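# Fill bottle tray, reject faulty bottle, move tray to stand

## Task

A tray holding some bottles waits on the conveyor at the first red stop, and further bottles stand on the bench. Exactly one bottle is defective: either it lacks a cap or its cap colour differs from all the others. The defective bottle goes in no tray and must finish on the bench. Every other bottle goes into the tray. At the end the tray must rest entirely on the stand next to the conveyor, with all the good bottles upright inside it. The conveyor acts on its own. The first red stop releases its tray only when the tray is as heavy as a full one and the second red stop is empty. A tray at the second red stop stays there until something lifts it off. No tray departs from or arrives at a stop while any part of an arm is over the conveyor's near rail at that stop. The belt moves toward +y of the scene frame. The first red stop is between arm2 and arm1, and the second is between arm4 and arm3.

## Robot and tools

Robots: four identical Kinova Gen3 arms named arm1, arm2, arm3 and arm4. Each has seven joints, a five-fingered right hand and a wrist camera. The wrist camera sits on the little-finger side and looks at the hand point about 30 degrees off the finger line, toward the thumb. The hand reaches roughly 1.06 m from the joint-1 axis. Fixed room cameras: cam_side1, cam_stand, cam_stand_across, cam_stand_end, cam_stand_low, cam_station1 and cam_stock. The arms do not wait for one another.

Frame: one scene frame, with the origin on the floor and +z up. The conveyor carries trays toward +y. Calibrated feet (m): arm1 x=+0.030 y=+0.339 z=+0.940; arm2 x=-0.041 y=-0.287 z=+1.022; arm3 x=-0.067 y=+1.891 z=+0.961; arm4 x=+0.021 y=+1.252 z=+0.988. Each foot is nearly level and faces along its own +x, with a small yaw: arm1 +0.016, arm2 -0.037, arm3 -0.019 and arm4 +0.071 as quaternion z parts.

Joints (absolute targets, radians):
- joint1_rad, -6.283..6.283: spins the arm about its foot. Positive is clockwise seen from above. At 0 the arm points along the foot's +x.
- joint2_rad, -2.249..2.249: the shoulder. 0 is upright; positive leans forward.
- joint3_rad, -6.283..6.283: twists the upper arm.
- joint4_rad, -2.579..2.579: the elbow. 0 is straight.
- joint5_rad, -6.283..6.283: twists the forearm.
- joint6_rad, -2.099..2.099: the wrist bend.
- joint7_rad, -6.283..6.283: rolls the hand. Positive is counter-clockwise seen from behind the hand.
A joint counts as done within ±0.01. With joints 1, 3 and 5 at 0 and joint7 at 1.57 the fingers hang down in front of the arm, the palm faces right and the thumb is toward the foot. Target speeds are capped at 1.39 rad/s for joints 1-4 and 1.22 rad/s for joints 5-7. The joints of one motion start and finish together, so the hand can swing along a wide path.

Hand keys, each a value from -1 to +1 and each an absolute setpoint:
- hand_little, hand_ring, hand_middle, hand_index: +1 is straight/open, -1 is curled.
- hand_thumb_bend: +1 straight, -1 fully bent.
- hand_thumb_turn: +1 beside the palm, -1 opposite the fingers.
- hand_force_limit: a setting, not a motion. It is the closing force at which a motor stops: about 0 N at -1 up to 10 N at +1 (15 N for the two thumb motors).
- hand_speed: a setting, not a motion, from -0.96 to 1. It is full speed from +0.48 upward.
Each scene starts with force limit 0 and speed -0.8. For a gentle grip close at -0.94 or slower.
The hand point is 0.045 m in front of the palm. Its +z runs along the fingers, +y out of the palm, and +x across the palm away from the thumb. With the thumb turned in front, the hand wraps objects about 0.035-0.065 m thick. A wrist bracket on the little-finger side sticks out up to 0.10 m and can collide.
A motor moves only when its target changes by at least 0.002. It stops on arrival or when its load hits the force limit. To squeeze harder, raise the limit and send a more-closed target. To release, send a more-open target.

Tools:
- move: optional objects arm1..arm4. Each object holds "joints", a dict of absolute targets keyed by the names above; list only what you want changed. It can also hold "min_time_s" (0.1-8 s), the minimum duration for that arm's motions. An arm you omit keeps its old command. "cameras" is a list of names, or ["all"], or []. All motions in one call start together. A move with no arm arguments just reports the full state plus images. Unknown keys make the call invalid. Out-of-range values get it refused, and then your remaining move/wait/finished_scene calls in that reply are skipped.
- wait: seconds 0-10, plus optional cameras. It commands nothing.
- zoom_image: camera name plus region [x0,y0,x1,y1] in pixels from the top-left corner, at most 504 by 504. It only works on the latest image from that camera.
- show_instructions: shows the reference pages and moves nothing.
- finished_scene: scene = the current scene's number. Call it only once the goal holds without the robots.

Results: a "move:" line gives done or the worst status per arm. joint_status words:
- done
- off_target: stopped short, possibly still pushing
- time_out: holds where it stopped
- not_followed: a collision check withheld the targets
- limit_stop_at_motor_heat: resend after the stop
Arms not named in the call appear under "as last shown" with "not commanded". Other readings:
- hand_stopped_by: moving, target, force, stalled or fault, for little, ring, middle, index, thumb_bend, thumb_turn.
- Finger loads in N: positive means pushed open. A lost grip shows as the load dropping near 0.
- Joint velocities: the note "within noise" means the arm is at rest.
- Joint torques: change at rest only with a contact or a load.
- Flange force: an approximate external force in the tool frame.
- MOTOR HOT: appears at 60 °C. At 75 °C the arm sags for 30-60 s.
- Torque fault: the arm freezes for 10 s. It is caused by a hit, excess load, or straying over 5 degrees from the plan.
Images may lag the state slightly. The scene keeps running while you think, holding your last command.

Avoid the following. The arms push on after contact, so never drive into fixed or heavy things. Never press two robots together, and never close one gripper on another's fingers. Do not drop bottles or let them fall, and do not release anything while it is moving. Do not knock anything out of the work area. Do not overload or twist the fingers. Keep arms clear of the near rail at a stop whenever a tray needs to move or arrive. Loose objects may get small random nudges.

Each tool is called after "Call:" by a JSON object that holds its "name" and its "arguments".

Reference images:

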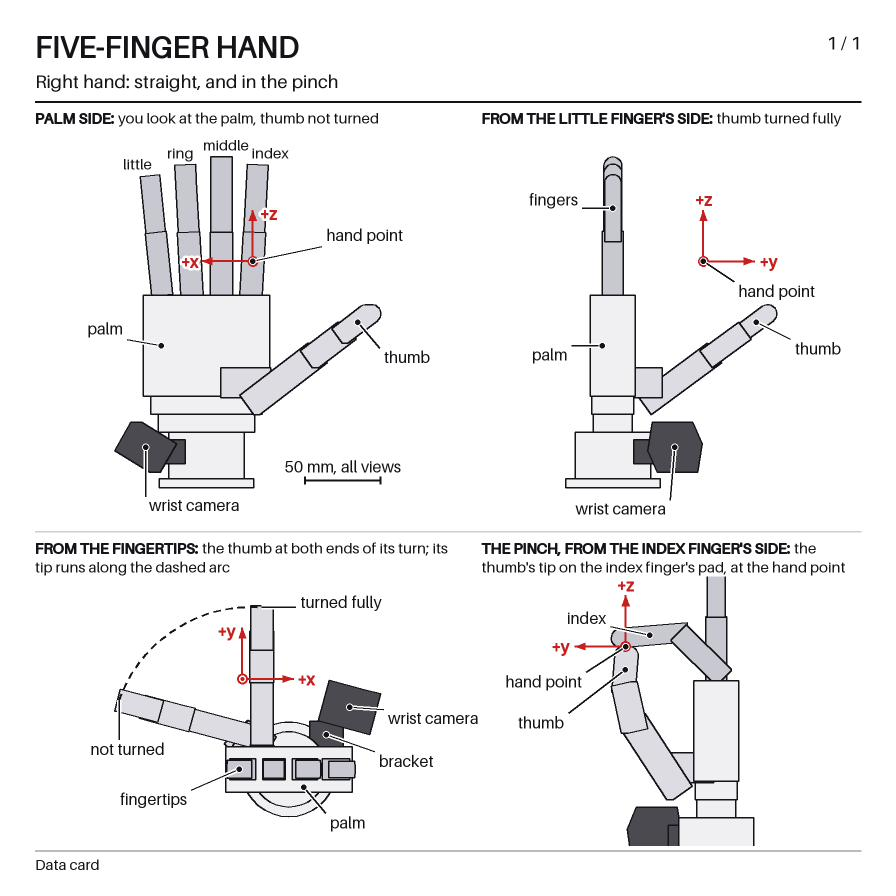

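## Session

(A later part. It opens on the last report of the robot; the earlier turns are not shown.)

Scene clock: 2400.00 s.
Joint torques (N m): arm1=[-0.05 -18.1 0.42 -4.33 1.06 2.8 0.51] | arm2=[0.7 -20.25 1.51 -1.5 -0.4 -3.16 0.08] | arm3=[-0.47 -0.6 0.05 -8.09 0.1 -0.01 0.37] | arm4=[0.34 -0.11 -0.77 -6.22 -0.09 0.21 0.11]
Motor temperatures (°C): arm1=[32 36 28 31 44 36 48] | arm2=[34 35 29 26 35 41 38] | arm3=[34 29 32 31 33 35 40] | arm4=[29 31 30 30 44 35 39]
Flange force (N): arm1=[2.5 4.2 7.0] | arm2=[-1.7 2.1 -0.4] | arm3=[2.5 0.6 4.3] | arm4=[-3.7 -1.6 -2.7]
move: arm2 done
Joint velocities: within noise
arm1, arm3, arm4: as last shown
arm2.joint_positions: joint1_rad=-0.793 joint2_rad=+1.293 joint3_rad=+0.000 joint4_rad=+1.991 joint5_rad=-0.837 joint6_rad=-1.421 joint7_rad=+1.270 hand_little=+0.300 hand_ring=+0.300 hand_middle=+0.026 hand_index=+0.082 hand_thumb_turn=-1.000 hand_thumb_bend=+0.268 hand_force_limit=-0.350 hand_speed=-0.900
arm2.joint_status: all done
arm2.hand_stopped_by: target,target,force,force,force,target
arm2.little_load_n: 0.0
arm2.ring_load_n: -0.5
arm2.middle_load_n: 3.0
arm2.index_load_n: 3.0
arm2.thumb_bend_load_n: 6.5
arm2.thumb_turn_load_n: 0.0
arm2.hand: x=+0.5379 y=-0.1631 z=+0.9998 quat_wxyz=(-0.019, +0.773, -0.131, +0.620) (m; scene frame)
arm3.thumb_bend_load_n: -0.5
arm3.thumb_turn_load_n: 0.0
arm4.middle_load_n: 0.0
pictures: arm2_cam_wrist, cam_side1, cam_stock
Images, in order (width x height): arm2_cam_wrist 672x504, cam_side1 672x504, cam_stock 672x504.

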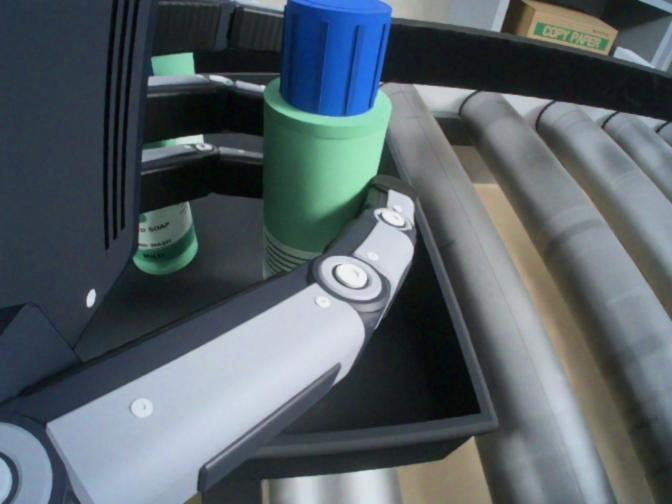

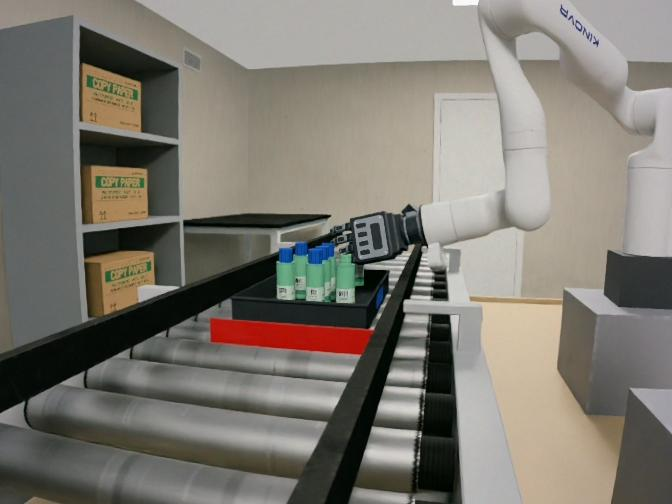

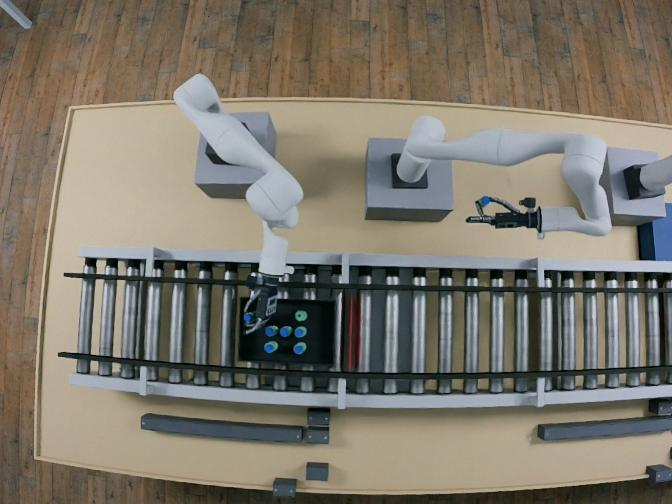

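Call:
{"name": "move", "arguments": {"cameras": ["all"]}}

Call:
{"name": "zoom_image", "arguments": {"camera": "cam_side1", "region": [380, 200, 470, 290]}}

Call:
{"name": "zoom_image", "arguments": {"camera": "cam_station1", "region": [320, 130, 480, 290]}}

Scene clock: 2538.17 s.
Joint torques (N m): arm1=[-0.14 -18.09 0.39 -4.25 1.14 2.82 0.5] | arm2=[0.69 -20.29 1.49 -1.49 -0.39 -3.13 0.09] | arm3=[-0.48 -0.76 -0.05 -8.12 0.14 0.04 0.3] | arm4=[0.28 -0.12 -0.7 -6.21 -0.05 0.18 0.09]
Motor temperatures (°C): arm1=[32 36 28 31 44 36 48] | arm2=[34 35 29 26 35 41 38] | arm3=[34 29 32 31 33 35 40] | arm4=[29 31 29 30 44 35 39]
Flange force (N): arm1=[2.5 4.0 6.8] | arm2=[-1.9 2.2 -0.4] | arm3=[2.1 0.2 4.4] | arm4=[-3.6 -1.3 -2.9]
Joint velocities: within noise
arm1.joint_positions: joint1_rad=-1.192 joint2_rad=+0.966 joint3_rad=+0.000 joint4_rad=+1.470 joint5_rad=+0.342 joint6_rad=+1.893 joint7_rad=-1.361 hand_little=+1.000 hand_ring=+1.000 hand_middle=+0.105 hand_index=+0.106 hand_thumb_turn=-1.000 hand_thumb_bend=+0.268 hand_force_limit=-0.350 hand_speed=-0.900
arm1.joint_status: not commanded
arm1.hand_stopped_by: target,target,force,force,force,target
arm1.little_load_n: 0.0
arm1.ring_load_n: 0.0
arm1.middle_load_n: 4.0
arm1.index_load_n: 4.5
arm1.thumb_bend_load_n: 5.5
arm1.thumb_turn_load_n: -1.5
arm1.hand: x=+0.1802 y=+0.5568 z=+1.0842 quat_wxyz=(+0.405, +0.571, -0.583, +0.411) (m; scene frame)
arm2.joint_positions: joint1_rad=-0.793 joint2_rad=+1.293 joint3_rad=+0.000 joint4_rad=+1.991 joint5_rad=-0.837 joint6_rad=-1.421 joint7_rad=+1.270 hand_little=+0.300 hand_ring=+0.300 hand_middle=+0.026 hand_index=+0.082 hand_thumb_turn=-1.000 hand_thumb_bend=+0.268 hand_force_limit=-0.350 hand_speed=-0.900
arm2.joint_status: all done
arm2.hand_stopped_by: target,target,force,force,force,target
arm2.little_load_n: 0.0
arm2.ring_load_n: 0.0
arm2.middle_load_n: 3.0
arm2.index_load_n: 3.5
arm2.thumb_bend_load_n: 6.5
arm2.thumb_turn_load_n: -0.5
arm2.hand: x=+0.5379 y=-0.1631 z=+0.9998 quat_wxyz=(-0.019, +0.773, -0.131, +0.620) (m; scene frame)
arm3.joint_positions: joint1_rad=+0.362 joint2_rad=-0.324 joint3_rad=-0.101 joint4_rad=+1.473 joint5_rad=-0.008 joint6_rad=+2.069 joint7_rad=-1.880 hand_little=+1.000 hand_ring=+1.000 hand_middle=+1.000 hand_index=+1.000 hand_thumb_turn=+1.000 hand_thumb_bend=+1.000 hand_force_limit=+0.000 hand_speed=-0.800
arm3.joint_status: not commanded
arm3.hand_stopped_by: target,target,target,target,target,target
arm3.little_load_n: 0.0
arm3.ring_load_n: 0.0
arm3.middle_load_n: 0.0
arm3.index_load_n: 0.0
arm3.thumb_bend_load_n: 0.0
arm3.thumb_turn_load_n: 0.0
arm3.hand: x=+0.1108 y=+1.8705 z=+1.4476 quat_wxyz=(+0.039, -0.300, -0.953, +0.013) (m; scene frame)
arm4.joint_positions: joint1_rad=+0.421 joint2_rad=-0.440 joint3_rad=-0.080 joint4_rad=+1.467 joint5_rad=+0.009 joint6_rad=+2.000 joint7_rad=-1.939 hand_little=+1.000 hand_ring=+1.000 hand_middle=+1.000 hand_index=+1.000 hand_thumb_turn=+1.000 hand_thumb_bend=+1.000 hand_force_limit=+0.000 hand_speed=-0.800
arm4.joint_status: not commanded
arm4.hand_stopped_by: target,target,target,target,target,target
arm4.little_load_n: 0.0
arm4.ring_load_n: 0.0
arm4.middle_load_n: 0.0
arm4.index_load_n: 0.0
arm4.thumb_bend_load_n: 0.0
arm4.thumb_turn_load_n: 0.0
arm4.hand: x=+0.2044 y=+1.2330 z=+1.4982 quat_wxyz=(-0.051, -0.285, -0.957, +0.011) (m; scene frame)
pictures: arm1_cam_wrist, arm2_cam_wrist, arm3_cam_wrist, arm4_cam_wrist, cam_side1, cam_stand, cam_stand_across, cam_stand_end, cam_stand_low, cam_station1, cam_stock
Images, in order (width x height): arm1_cam_wrist 672x504, arm2_cam_wrist 672x504, arm3_cam_wrist 672x504, arm4_cam_wrist 672x504, cam_side1 672x504, cam_stand 672x504, cam_stand_across 672x504, cam_stand_end 672x504, cam_stand_low 672x504, cam_station1 672x504, cam_stock 672x504.

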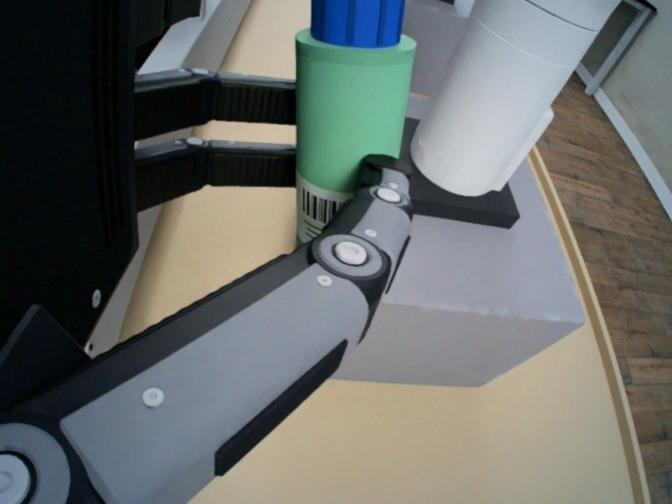

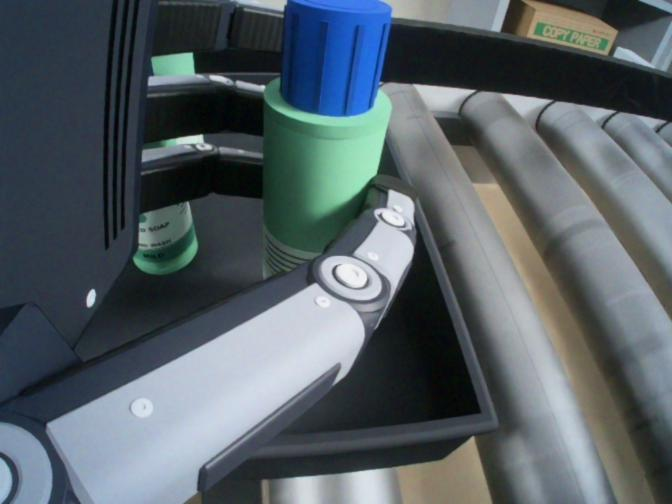

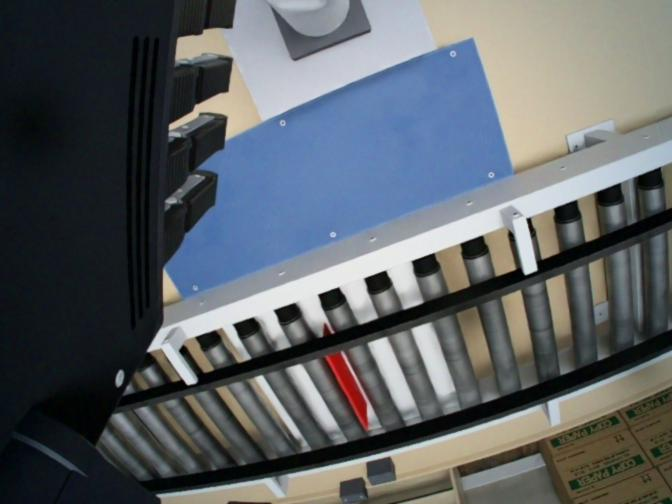

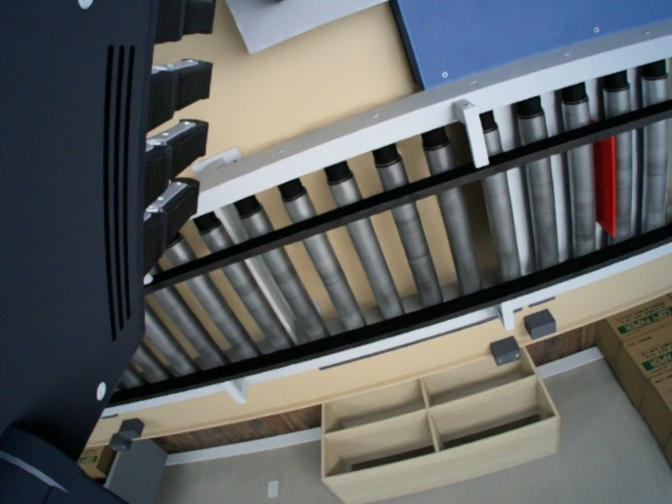

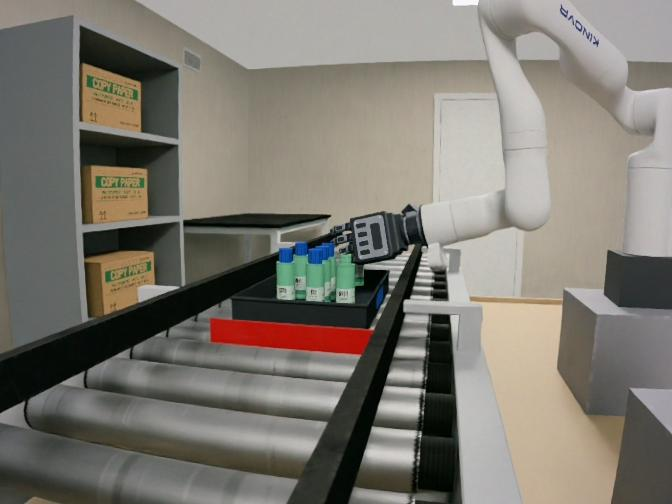

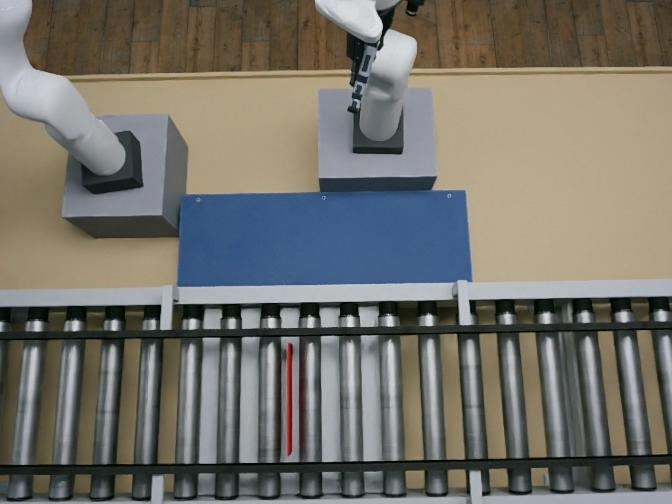

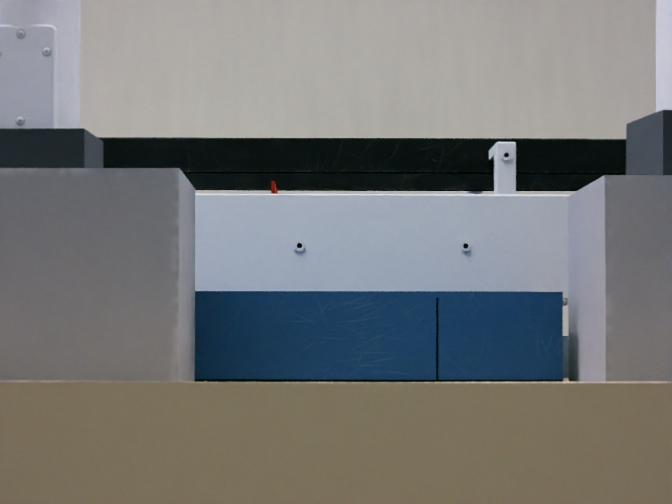

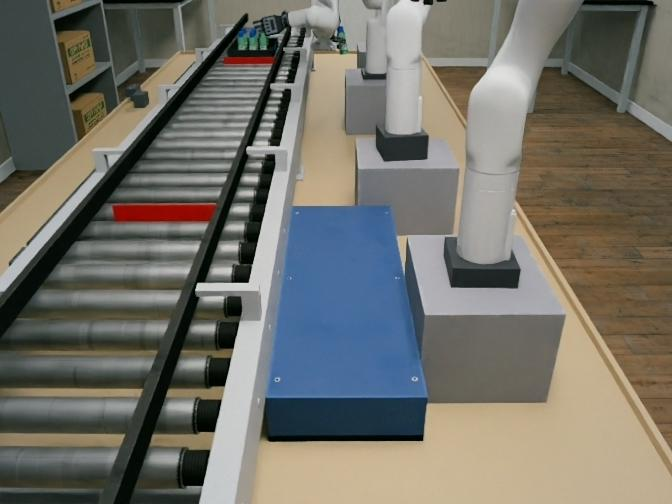

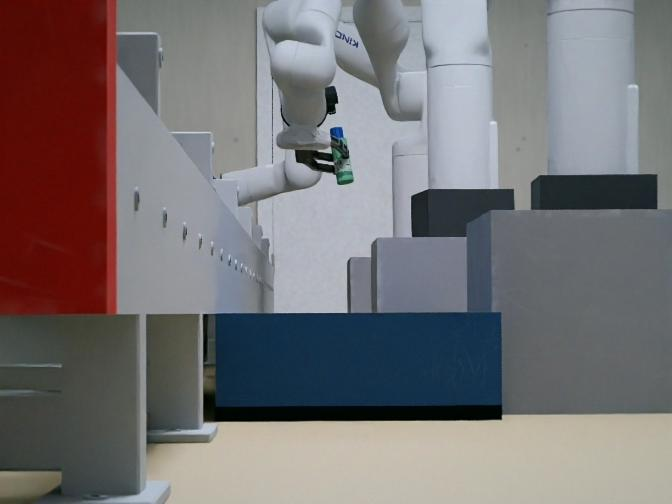

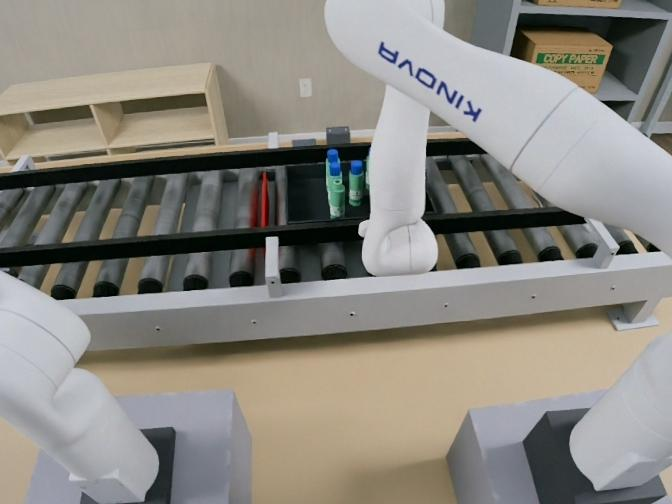

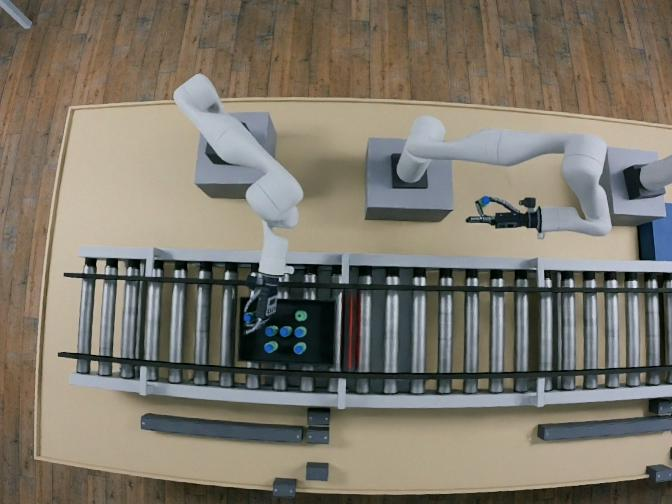

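Scaled by 5.600 from the camera's 672x504 image, which has a finer 960x720 frame.

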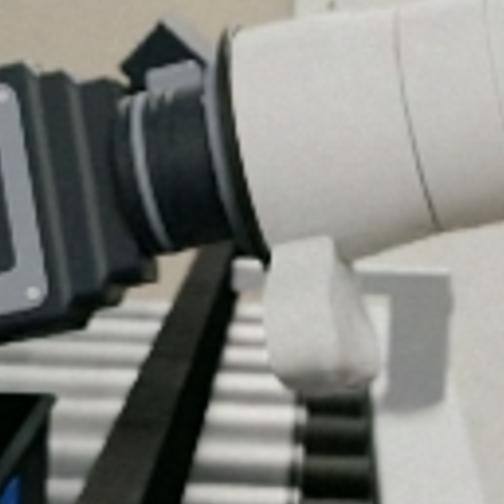

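Scaled by 3.150 from the camera's 672x504 image, which has a finer 960x720 frame.

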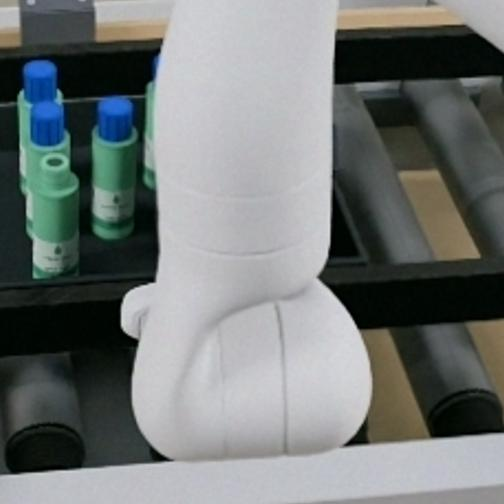

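Call:
{"name": "move", "arguments": {"arm2": {"joints": {"joint2_rad": 1.3312, "joint4_rad": 1.9662, "joint5_rad": -0.8362, "joint6_rad": -1.4296, "joint7_rad": 1.2597}, "min_time_s": 1.5}, "cameras": ["cam_side1", "arm2_cam_wrist"]}}

Call:
{"name": "zoom_image", "arguments": {"camera": "cam_side1", "region": [340, 220, 430, 310]}}

Call:
{"name": "zoom_image", "arguments": {"camera": "cam_side1", "region": [310, 230, 400, 310]}}

Scene clock: 2614.63 s.
Joint torques (N m): arm1=[-0.1 -18.1 0.35 -4.41 1.13 2.85 0.53] | arm2=[0.68 -20.3 1.55 -1.44 -0.42 -3.14 0.09] | arm3=[-0.45 -0.71 0 -8.17 0.12 0.07 0.34] | arm4=[0.23 -0.17 -0.77 -6.19 -0.12 0.2 0.12]
Motor temperatures (°C): arm1=[32 36 28 31 44 36 48] | arm2=[34 35 29 26 35 41 38] | arm3=[34 29 32 31 33 35 40] | arm4=[29 31 29 30 44 35 39]
Flange force (N): arm1=[2.6 4.4 7.4] | arm2=[-1.5 2.2 -0.6] | arm3=[2.2 0.4 4.7] | arm4=[-3.8 -1.4 -2.9]
move: arm2 done
Joint velocities: within noise
arm1, arm3, arm4: as last shown
arm2.joint_positions: joint1_rad=-0.793 joint2_rad=+1.331 joint3_rad=+0.000 joint4_rad=+1.966 joint5_rad=-0.836 joint6_rad=-1.430 joint7_rad=+1.260 hand_little=+0.300 hand_ring=+0.300 hand_middle=+0.026 hand_index=+0.082 hand_thumb_turn=-1.000 hand_thumb_bend=+0.268 hand_force_limit=-0.350 hand_speed=-0.900
arm2.joint_status: all done
arm2.hand_stopped_by: target,target,force,force,force,target
arm2.little_load_n: 0.0
arm2.ring_load_n: 0.0
arm2.middle_load_n: 3.0
arm2.index_load_n: 3.5
arm2.thumb_bend_load_n: 6.5
arm2.thumb_turn_load_n: -0.5
arm2.hand: x=+0.5381 y=-0.1632 z=+0.9847 quat_wxyz=(-0.019, +0.773, -0.132, +0.620) (m; scene frame)
arm3.ring_load_n: 0.5
arm3.thumb_bend_load_n: -0.5
pictures: arm2_cam_wrist, cam_side1
Images, in order (width x height): arm2_cam_wrist 672x504, cam_side1 672x504.

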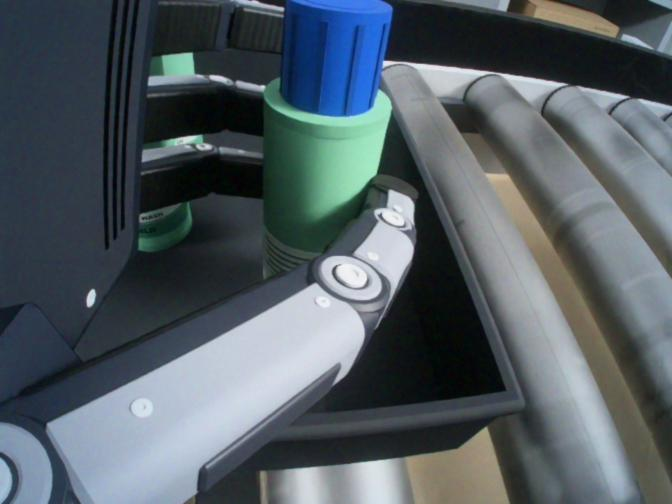

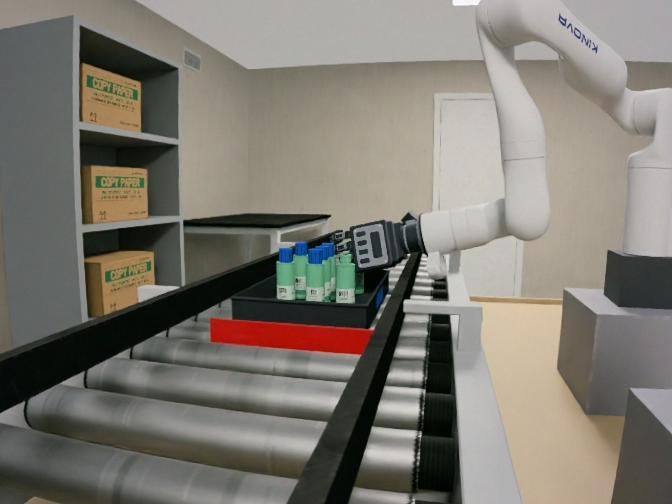

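Scaled by 5.600 from the camera's 672x504 image, which has a finer 960x720 frame.

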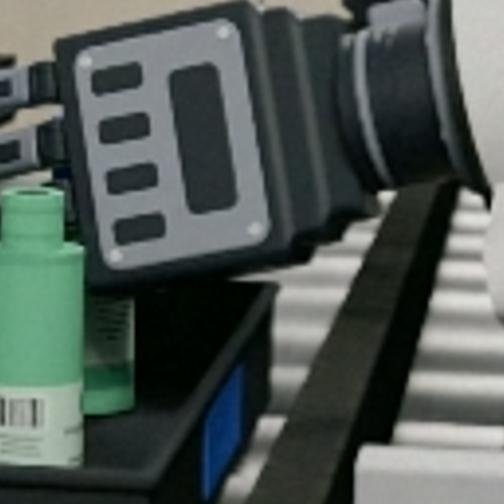

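Scaled by 5.600 from the camera's 672x504 image, which has a finer 960x720 frame.

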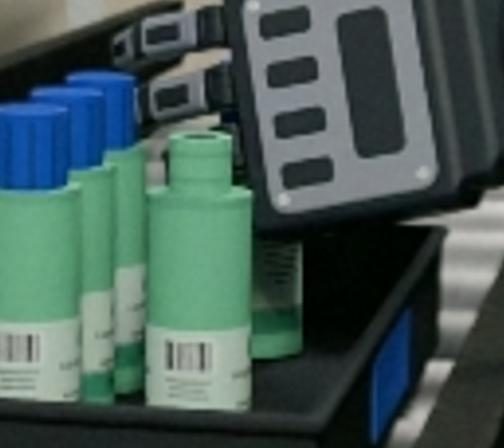

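Call:
{"name": "move", "arguments": {"arm2": {"joints": {"joint2_rad": 1.3489, "joint4_rad": 1.9539, "joint5_rad": -0.8356, "joint6_rad": -1.4333, "joint7_rad": 1.2558}, "min_time_s": 1.5}, "cameras": ["cam_side1"]}}

Call:
{"name": "zoom_image", "arguments": {"camera": "cam_side1", "region": [310, 230, 400, 310]}}

Scene clock: 2627.87 s.
Joint torques (N m): arm1=[-0.12 -18.15 0.38 -4.35 1.11 2.85 0.46] | arm2=[0.53 -19.93 1.23 -1.41 -0.26 -2.84 0.02] | arm3=[-0.5 -0.79 -0.04 -8.15 0.1 0.02 0.25] | arm4=[0.37 -0.24 -0.72 -6.24 -0.04 0.19 0.08]
Motor temperatures (°C): arm1=[32 36 28 31 44 36 48] | arm2=[34 35 29 26 35 41 38] | arm3=[34 29 32 31 33 35 40] | arm4=[29 31 29 30 44 35 39]
Flange force (N): arm1=[2.5 4.1 7.1] | arm2=[-0.6 2.3 -1.0] | arm3=[2.0 0.0 4.4] | arm4=[-3.8 -1.4 -2.8]
move: arm2 done
Joint velocities: within noise
arm1, arm3, arm4: as last shown
arm2.joint_positions: joint1_rad=-0.793 joint2_rad=+1.349 joint3_rad=+0.000 joint4_rad=+1.954 joint5_rad=-0.836 joint6_rad=-1.433 joint7_rad=+1.256 hand_little=+0.300 hand_ring=+0.300 hand_middle=+0.026 hand_index=+0.081 hand_thumb_turn=-1.000 hand_thumb_bend=+0.266 hand_force_limit=-0.350 hand_speed=-0.900
arm2.joint_status: all done
arm2.hand_stopped_by: target,target,force,force,force,target
arm2.little_load_n: 0.0
arm2.ring_load_n: 0.0
arm2.middle_load_n: 0.0
arm2.index_load_n: 0.0
arm2.thumb_bend_load_n: 0.5
arm2.thumb_turn_load_n: 0.0
arm2.hand: x=+0.5382 y=-0.1631 z=+0.9778 quat_wxyz=(-0.019, +0.773, -0.132, +0.620) (m; scene frame)
arm3.ring_load_n: 0.0
arm3.thumb_bend_load_n: 0.0
pictures: cam_side1
Images, in order (width x height): cam_side1 672x504.

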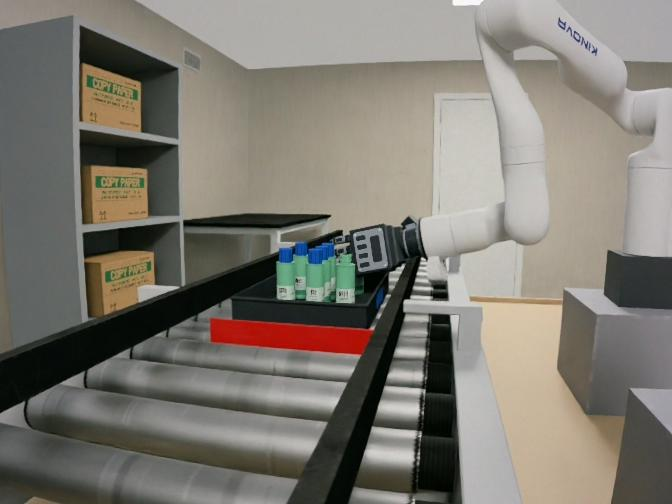

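Scaled by 5.600 from the camera's 672x504 image, which has a finer 960x720 frame.

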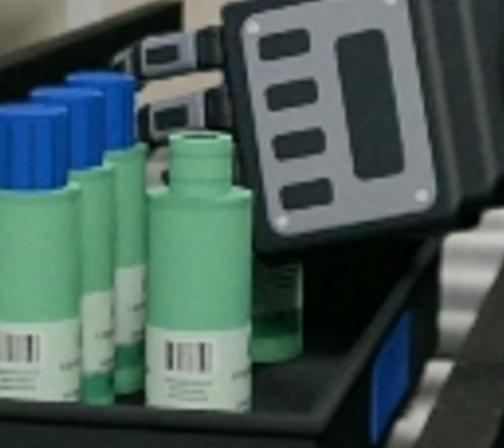

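Call:
{"name": "move", "arguments": {"cameras": ["cam_stock", "arm2_cam_wrist", "cam_side1"]}}

Call:
{"name": "zoom_image", "arguments": {"camera": "cam_stock", "region": [220, 270, 320, 370]}}

Scene clock: 2633.37 s.
Joint torques (N m): arm1=[-0.2 -18.01 0.36 -4.33 1.12 2.77 0.46] | arm2=[0.53 -19.98 1.22 -1.37 -0.28 -2.84 0.03] | arm3=[-0.57 -0.72 -0.08 -8.15 0.13 0.07 0.32] | arm4=[0.24 -0.27 -0.78 -6.27 -0.1 0.2 0.08]
Motor temperatures (°C): arm1=[32 36 28 31 44 36 48] | arm2=[34 35 29 26 35 41 38] | arm3=[34 29 32 31 33 35 40] | arm4=[29 31 29 30 44 35 39]
Flange force (N): arm1=[2.8 4.0 7.0] | arm2=[-0.7 2.3 -0.8] | arm3=[2.1 0.1 4.6] | arm4=[-3.9 -1.6 -2.7]
Joint velocities: within noise
arm1.joint_positions: joint1_rad=-1.192 joint2_rad=+0.966 joint3_rad=+0.000 joint4_rad=+1.470 joint5_rad=+0.342 joint6_rad=+1.893 joint7_rad=-1.361 hand_little=+1.000 hand_ring=+1.000 hand_middle=+0.105 hand_index=+0.106 hand_thumb_turn=-1.000 hand_thumb_bend=+0.268 hand_force_limit=-0.350 hand_speed=-0.900
arm1.joint_status: not commanded
arm1.hand_stopped_by: target,target,force,force,force,target
arm1.little_load_n: 0.0
arm1.ring_load_n: 0.0
arm1.middle_load_n: 4.0
arm1.index_load_n: 4.5
arm1.thumb_bend_load_n: 5.5
arm1.thumb_turn_load_n: -1.5
arm1.hand: x=+0.1802 y=+0.5568 z=+1.0842 quat_wxyz=(+0.405, +0.571, -0.583, +0.411) (m; scene frame)
arm2.joint_positions: joint1_rad=-0.793 joint2_rad=+1.349 joint3_rad=+0.000 joint4_rad=+1.954 joint5_rad=-0.836 joint6_rad=-1.433 joint7_rad=+1.256 hand_little=+0.300 hand_ring=+0.300 hand_middle=+0.026 hand_index=+0.081 hand_thumb_turn=-1.000 hand_thumb_bend=+0.266 hand_force_limit=-0.350 hand_speed=-0.900
arm2.joint_status: all done
arm2.hand_stopped_by: target,target,force,force,force,target
arm2.little_load_n: 0.0
arm2.ring_load_n: 0.0
arm2.middle_load_n: 0.0
arm2.index_load_n: 0.0
arm2.thumb_bend_load_n: 0.5
arm2.thumb_turn_load_n: -0.5
arm2.hand: x=+0.5382 y=-0.1631 z=+0.9778 quat_wxyz=(-0.019, +0.773, -0.132, +0.620) (m; scene frame)
arm3.joint_positions: joint1_rad=+0.362 joint2_rad=-0.324 joint3_rad=-0.101 joint4_rad=+1.473 joint5_rad=-0.008 joint6_rad=+2.069 joint7_rad=-1.880 hand_little=+1.000 hand_ring=+1.000 hand_middle=+1.000 hand_index=+1.000 hand_thumb_turn=+1.000 hand_thumb_bend=+1.000 hand_force_limit=+0.000 hand_speed=-0.800
arm3.joint_status: not commanded
arm3.hand_stopped_by: target,target,target,target,target,target
arm3.little_load_n: 0.0
arm3.ring_load_n: 0.0
arm3.middle_load_n: 0.0
arm3.index_load_n: 0.0
arm3.thumb_bend_load_n: 0.0
arm3.thumb_turn_load_n: 0.0
arm3.hand: x=+0.1108 y=+1.8705 z=+1.4476 quat_wxyz=(+0.039, -0.300, -0.953, +0.013) (m; scene frame)
arm4.joint_positions: joint1_rad=+0.421 joint2_rad=-0.440 joint3_rad=-0.080 joint4_rad=+1.467 joint5_rad=+0.009 joint6_rad=+2.000 joint7_rad=-1.939 hand_little=+1.000 hand_ring=+1.000 hand_middle=+1.000 hand_index=+1.000 hand_thumb_turn=+1.000 hand_thumb_bend=+1.000 hand_force_limit=+0.000 hand_speed=-0.800
arm4.joint_status: not commanded
arm4.hand_stopped_by: target,target,target,target,target,target
arm4.little_load_n: 0.0
arm4.ring_load_n: 0.0
arm4.middle_load_n: 0.0
arm4.index_load_n: 0.0
arm4.thumb_bend_load_n: 0.0
arm4.thumb_turn_load_n: 0.0
arm4.hand: x=+0.2044 y=+1.2330 z=+1.4982 quat_wxyz=(-0.051, -0.285, -0.957, +0.011) (m; scene frame)
pictures: arm2_cam_wrist, cam_side1, cam_stock
Images, in order (width x height): arm2_cam_wrist 672x504, cam_side1 672x504, cam_stock 672x504.

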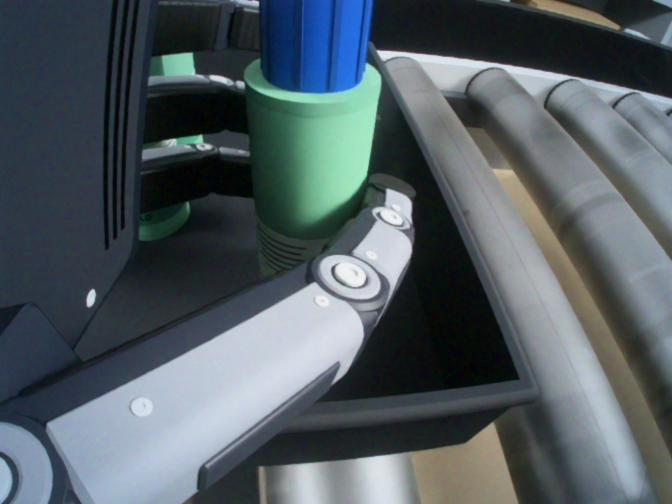

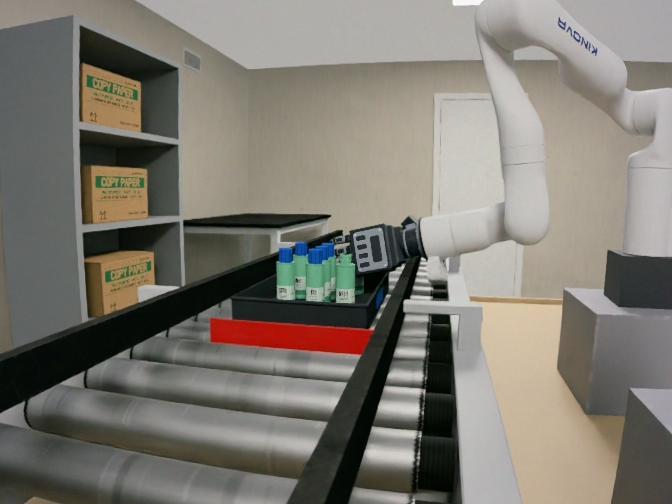

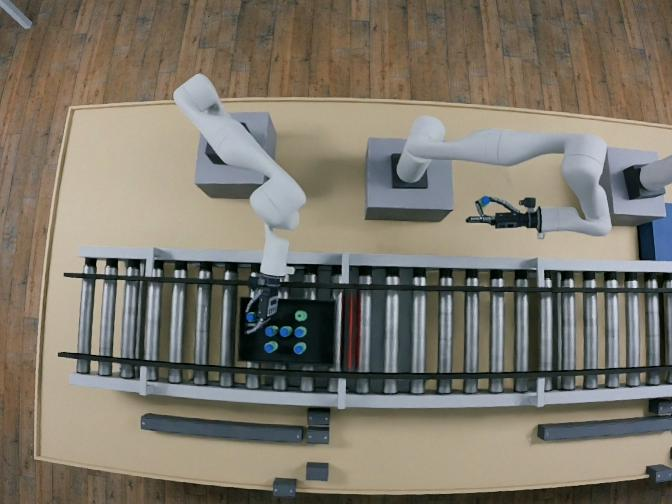

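Scaled by 5.040 from the camera's 672x504 image, which has a finer 960x720 frame.

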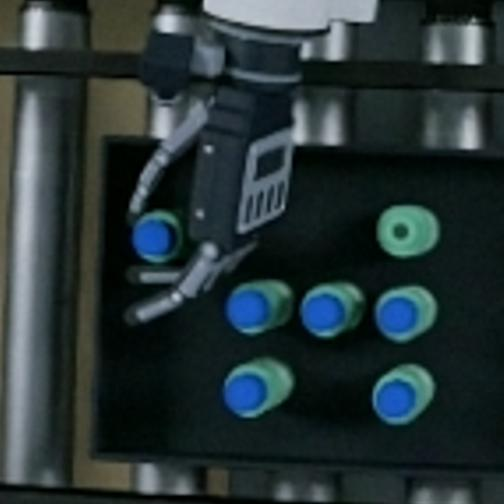

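Call:
{"name": "move", "arguments": {"arm2": {"joints": {"hand_index": 0.3, "hand_middle": 0.25, "hand_thumb_bend": 0.36, "hand_speed": -0.85}}, "cameras": ["cam_stock", "arm2_cam_wrist", "cam_side1"]}}

Call:
{"name": "zoom_image", "arguments": {"camera": "cam_stock", "region": [220, 270, 320, 370]}}

Call:
{"name": "zoom_image", "arguments": {"camera": "cam_side1", "region": [310, 230, 400, 310]}}

Scene clock: 2653.33 s.
Joint torques (N m): arm1=[-0.12 -18.09 0.43 -4.32 1.11 2.81 0.46] | arm2=[0.66 -19.95 1.39 -1.24 -0.42 -2.88 0.02] | arm3=[-0.51 -0.65 -0.03 -8.05 0.09 0.05 0.3] | arm4=[0.28 -0.15 -0.74 -6.27 -0.13 0.25 0.17]
Motor temperatures (°C): arm1=[32 36 28 31 44 36 48] | arm2=[34 35 29 26 35 41 38] | arm3=[34 29 32 31 33 35 40] | arm4=[29 31 29 30 44 35 39]
Flange force (N): arm1=[2.6 4.1 7.0] | arm2=[-0.9 2.0 -0.6] | arm3=[2.2 0.1 4.2] | arm4=[-3.6 -1.3 -2.4]
move: arm2 done
Joint velocities: within noise
arm1, arm3, arm4: as last shown
arm2.joint_positions: joint1_rad=-0.793 joint2_rad=+1.349 joint3_rad=+0.000 joint4_rad=+1.954 joint5_rad=-0.836 joint6_rad=-1.433 joint7_rad=+1.256 hand_little=+0.300 hand_ring=+0.300 hand_middle=+0.250 hand_index=+0.300 hand_thumb_turn=-1.000 hand_thumb_bend=+0.360 hand_force_limit=-0.350 hand_speed=-0.850
arm2.joint_status: all done
arm2.hand_stopped_by: target,target,target,target,target,target
arm2.little_load_n: 0.0
arm2.ring_load_n: 0.0
arm2.middle_load_n: 0.0
arm2.index_load_n: 0.0
arm2.thumb_bend_load_n: 0.0
arm2.thumb_turn_load_n: 0.5
arm2.hand: x=+0.5382 y=-0.1631 z=+0.9778 quat_wxyz=(-0.019, +0.773, -0.132, +0.620) (m; scene frame)
arm3.little_load_n: 0.5
pictures: arm2_cam_wrist, cam_side1, cam_stock
Images, in order (width x height): arm2_cam_wrist 672x504, cam_side1 672x504, cam_stock 672x504.

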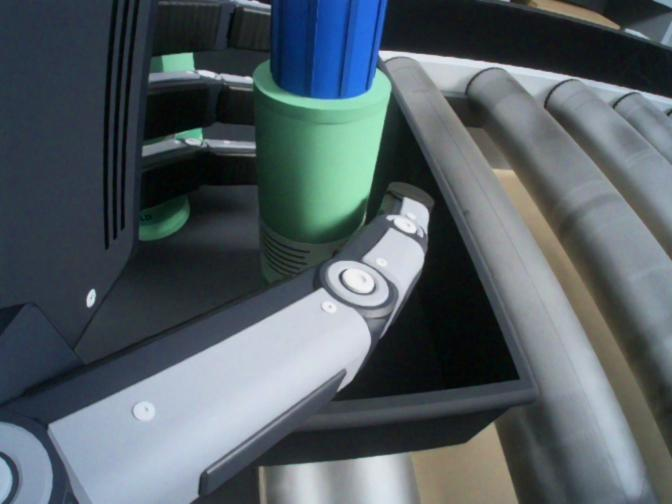

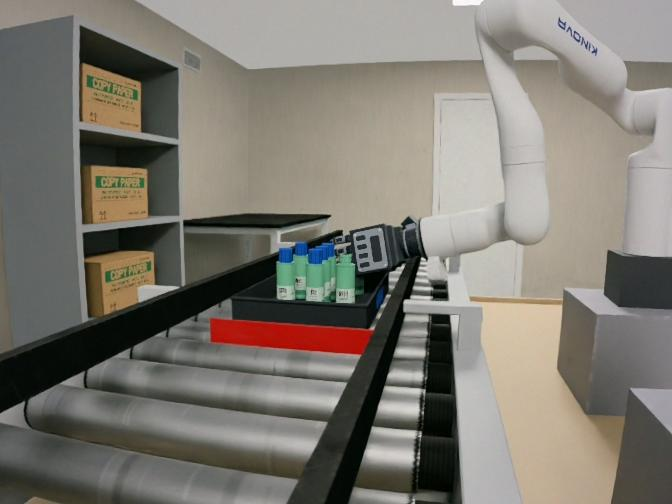

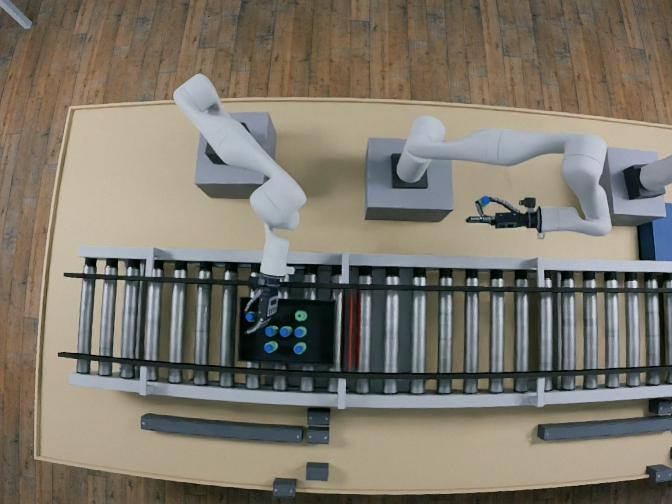

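Scaled by 5.040 from the camera's 672x504 image, which has a finer 960x720 frame.

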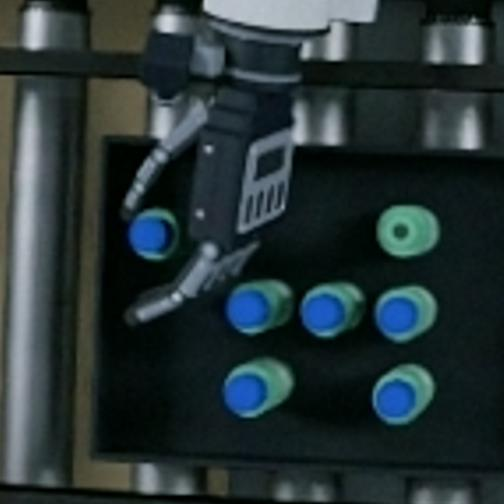

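Scaled by 5.600 from the camera's 672x504 image, which has a finer 960x720 frame.

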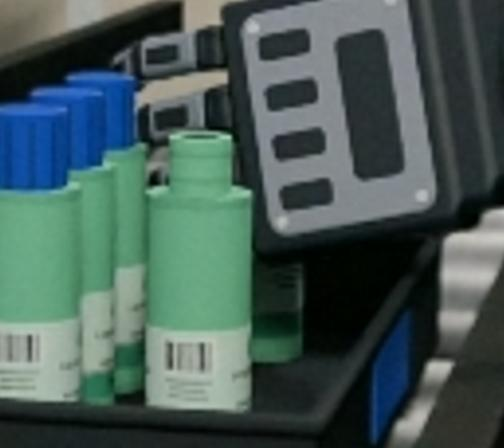

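Call:
{"name": "move", "arguments": {"arm2": {"joints": {"hand_index": 0.6, "hand_middle": 0.6, "hand_ring": 0.55, "hand_little": 0.55, "hand_thumb_bend": 0.75, "hand_speed": -0.8}}, "cameras": ["cam_stock", "arm2_cam_wrist", "cam_side1"]}}

Call:
{"name": "zoom_image", "arguments": {"camera": "cam_stock", "region": [220, 270, 320, 370]}}

Scene clock: 2676.87 s.
Joint torques (N m): arm1=[-0.1 -18.15 0.45 -4.24 1.13 2.76 0.47] | arm2=[0.69 -19.96 1.31 -1.3 -0.39 -2.91 0.03] | arm3=[-0.58 -0.65 0 -8.1 0.06 0.03 0.37] | arm4=[0.33 -0.14 -0.8 -6.31 -0.12 0.2 0.15]
Motor temperatures (°C): arm1=[32 36 28 31 44 36 48] | arm2=[34 35 29 26 35 41 38] | arm3=[34 29 32 31 33 35 40] | arm4=[29 31 29 30 44 35 39]
Flange force (N): arm1=[2.4 4.0 6.5] | arm2=[-0.8 2.0 -0.7] | arm3=[2.3 0.4 4.4] | arm4=[-3.6 -1.6 -2.4]
move: arm2 done
Joint velocities: within noise
arm1, arm3, arm4: as last shown
arm2.joint_positions: joint1_rad=-0.793 joint2_rad=+1.349 joint3_rad=+0.000 joint4_rad=+1.954 joint5_rad=-0.836 joint6_rad=-1.433 joint7_rad=+1.256 hand_little=+0.550 hand_ring=+0.550 hand_middle=+0.600 hand_index=+0.600 hand_thumb_turn=-1.000 hand_thumb_bend=+0.750 hand_force_limit=-0.350 hand_speed=-0.800
arm2.joint_status: all done
arm2.hand_stopped_by: target,target,target,target,target,target
arm2.little_load_n: 0.0
arm2.ring_load_n: 0.0
arm2.middle_load_n: 0.0
arm2.index_load_n: 0.0
arm2.thumb_bend_load_n: 0.0
arm2.thumb_turn_load_n: 0.5
arm2.hand: x=+0.5382 y=-0.1631 z=+0.9778 quat_wxyz=(-0.019, +0.773, -0.132, +0.620) (m; scene frame)
arm3.little_load_n: 0.0
arm4.middle_load_n: 0.5
pictures: arm2_cam_wrist, cam_side1, cam_stock
Images, in order (width x height): arm2_cam_wrist 672x504, cam_side1 672x504, cam_stock 672x504.

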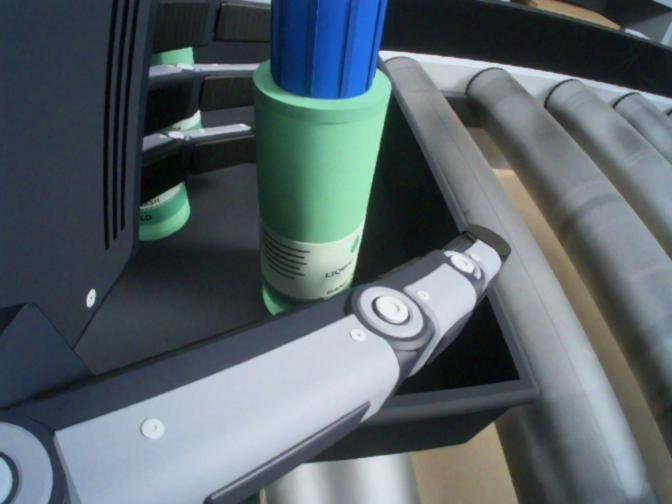

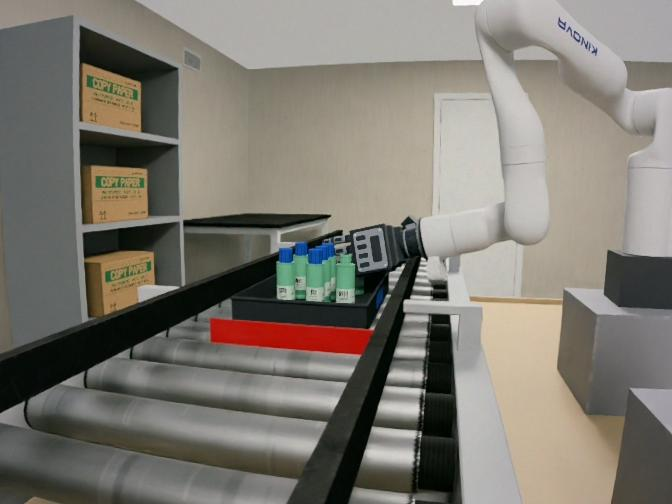

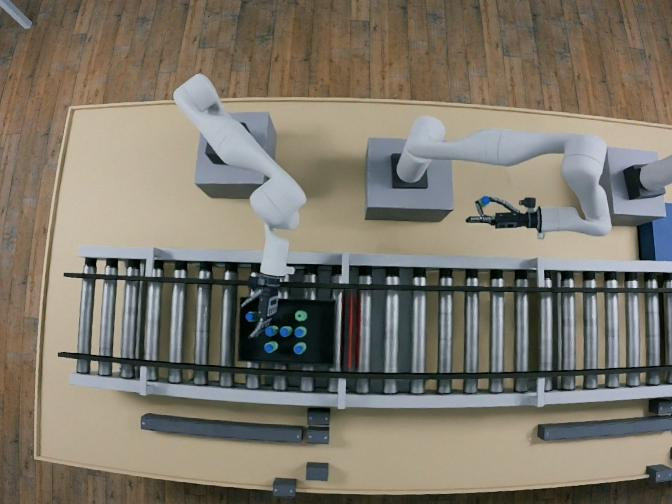

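Scaled by 5.040 from the camera's 672x504 image, which has a finer 960x720 frame.

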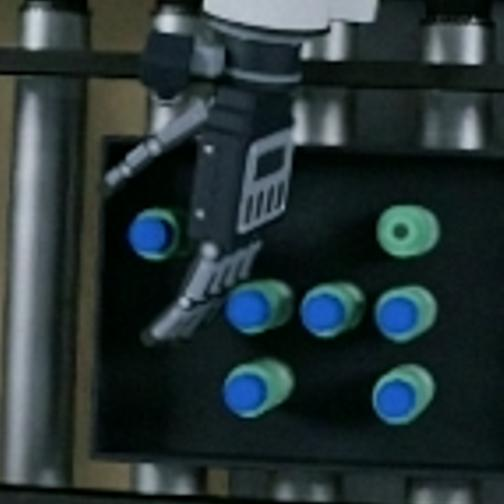

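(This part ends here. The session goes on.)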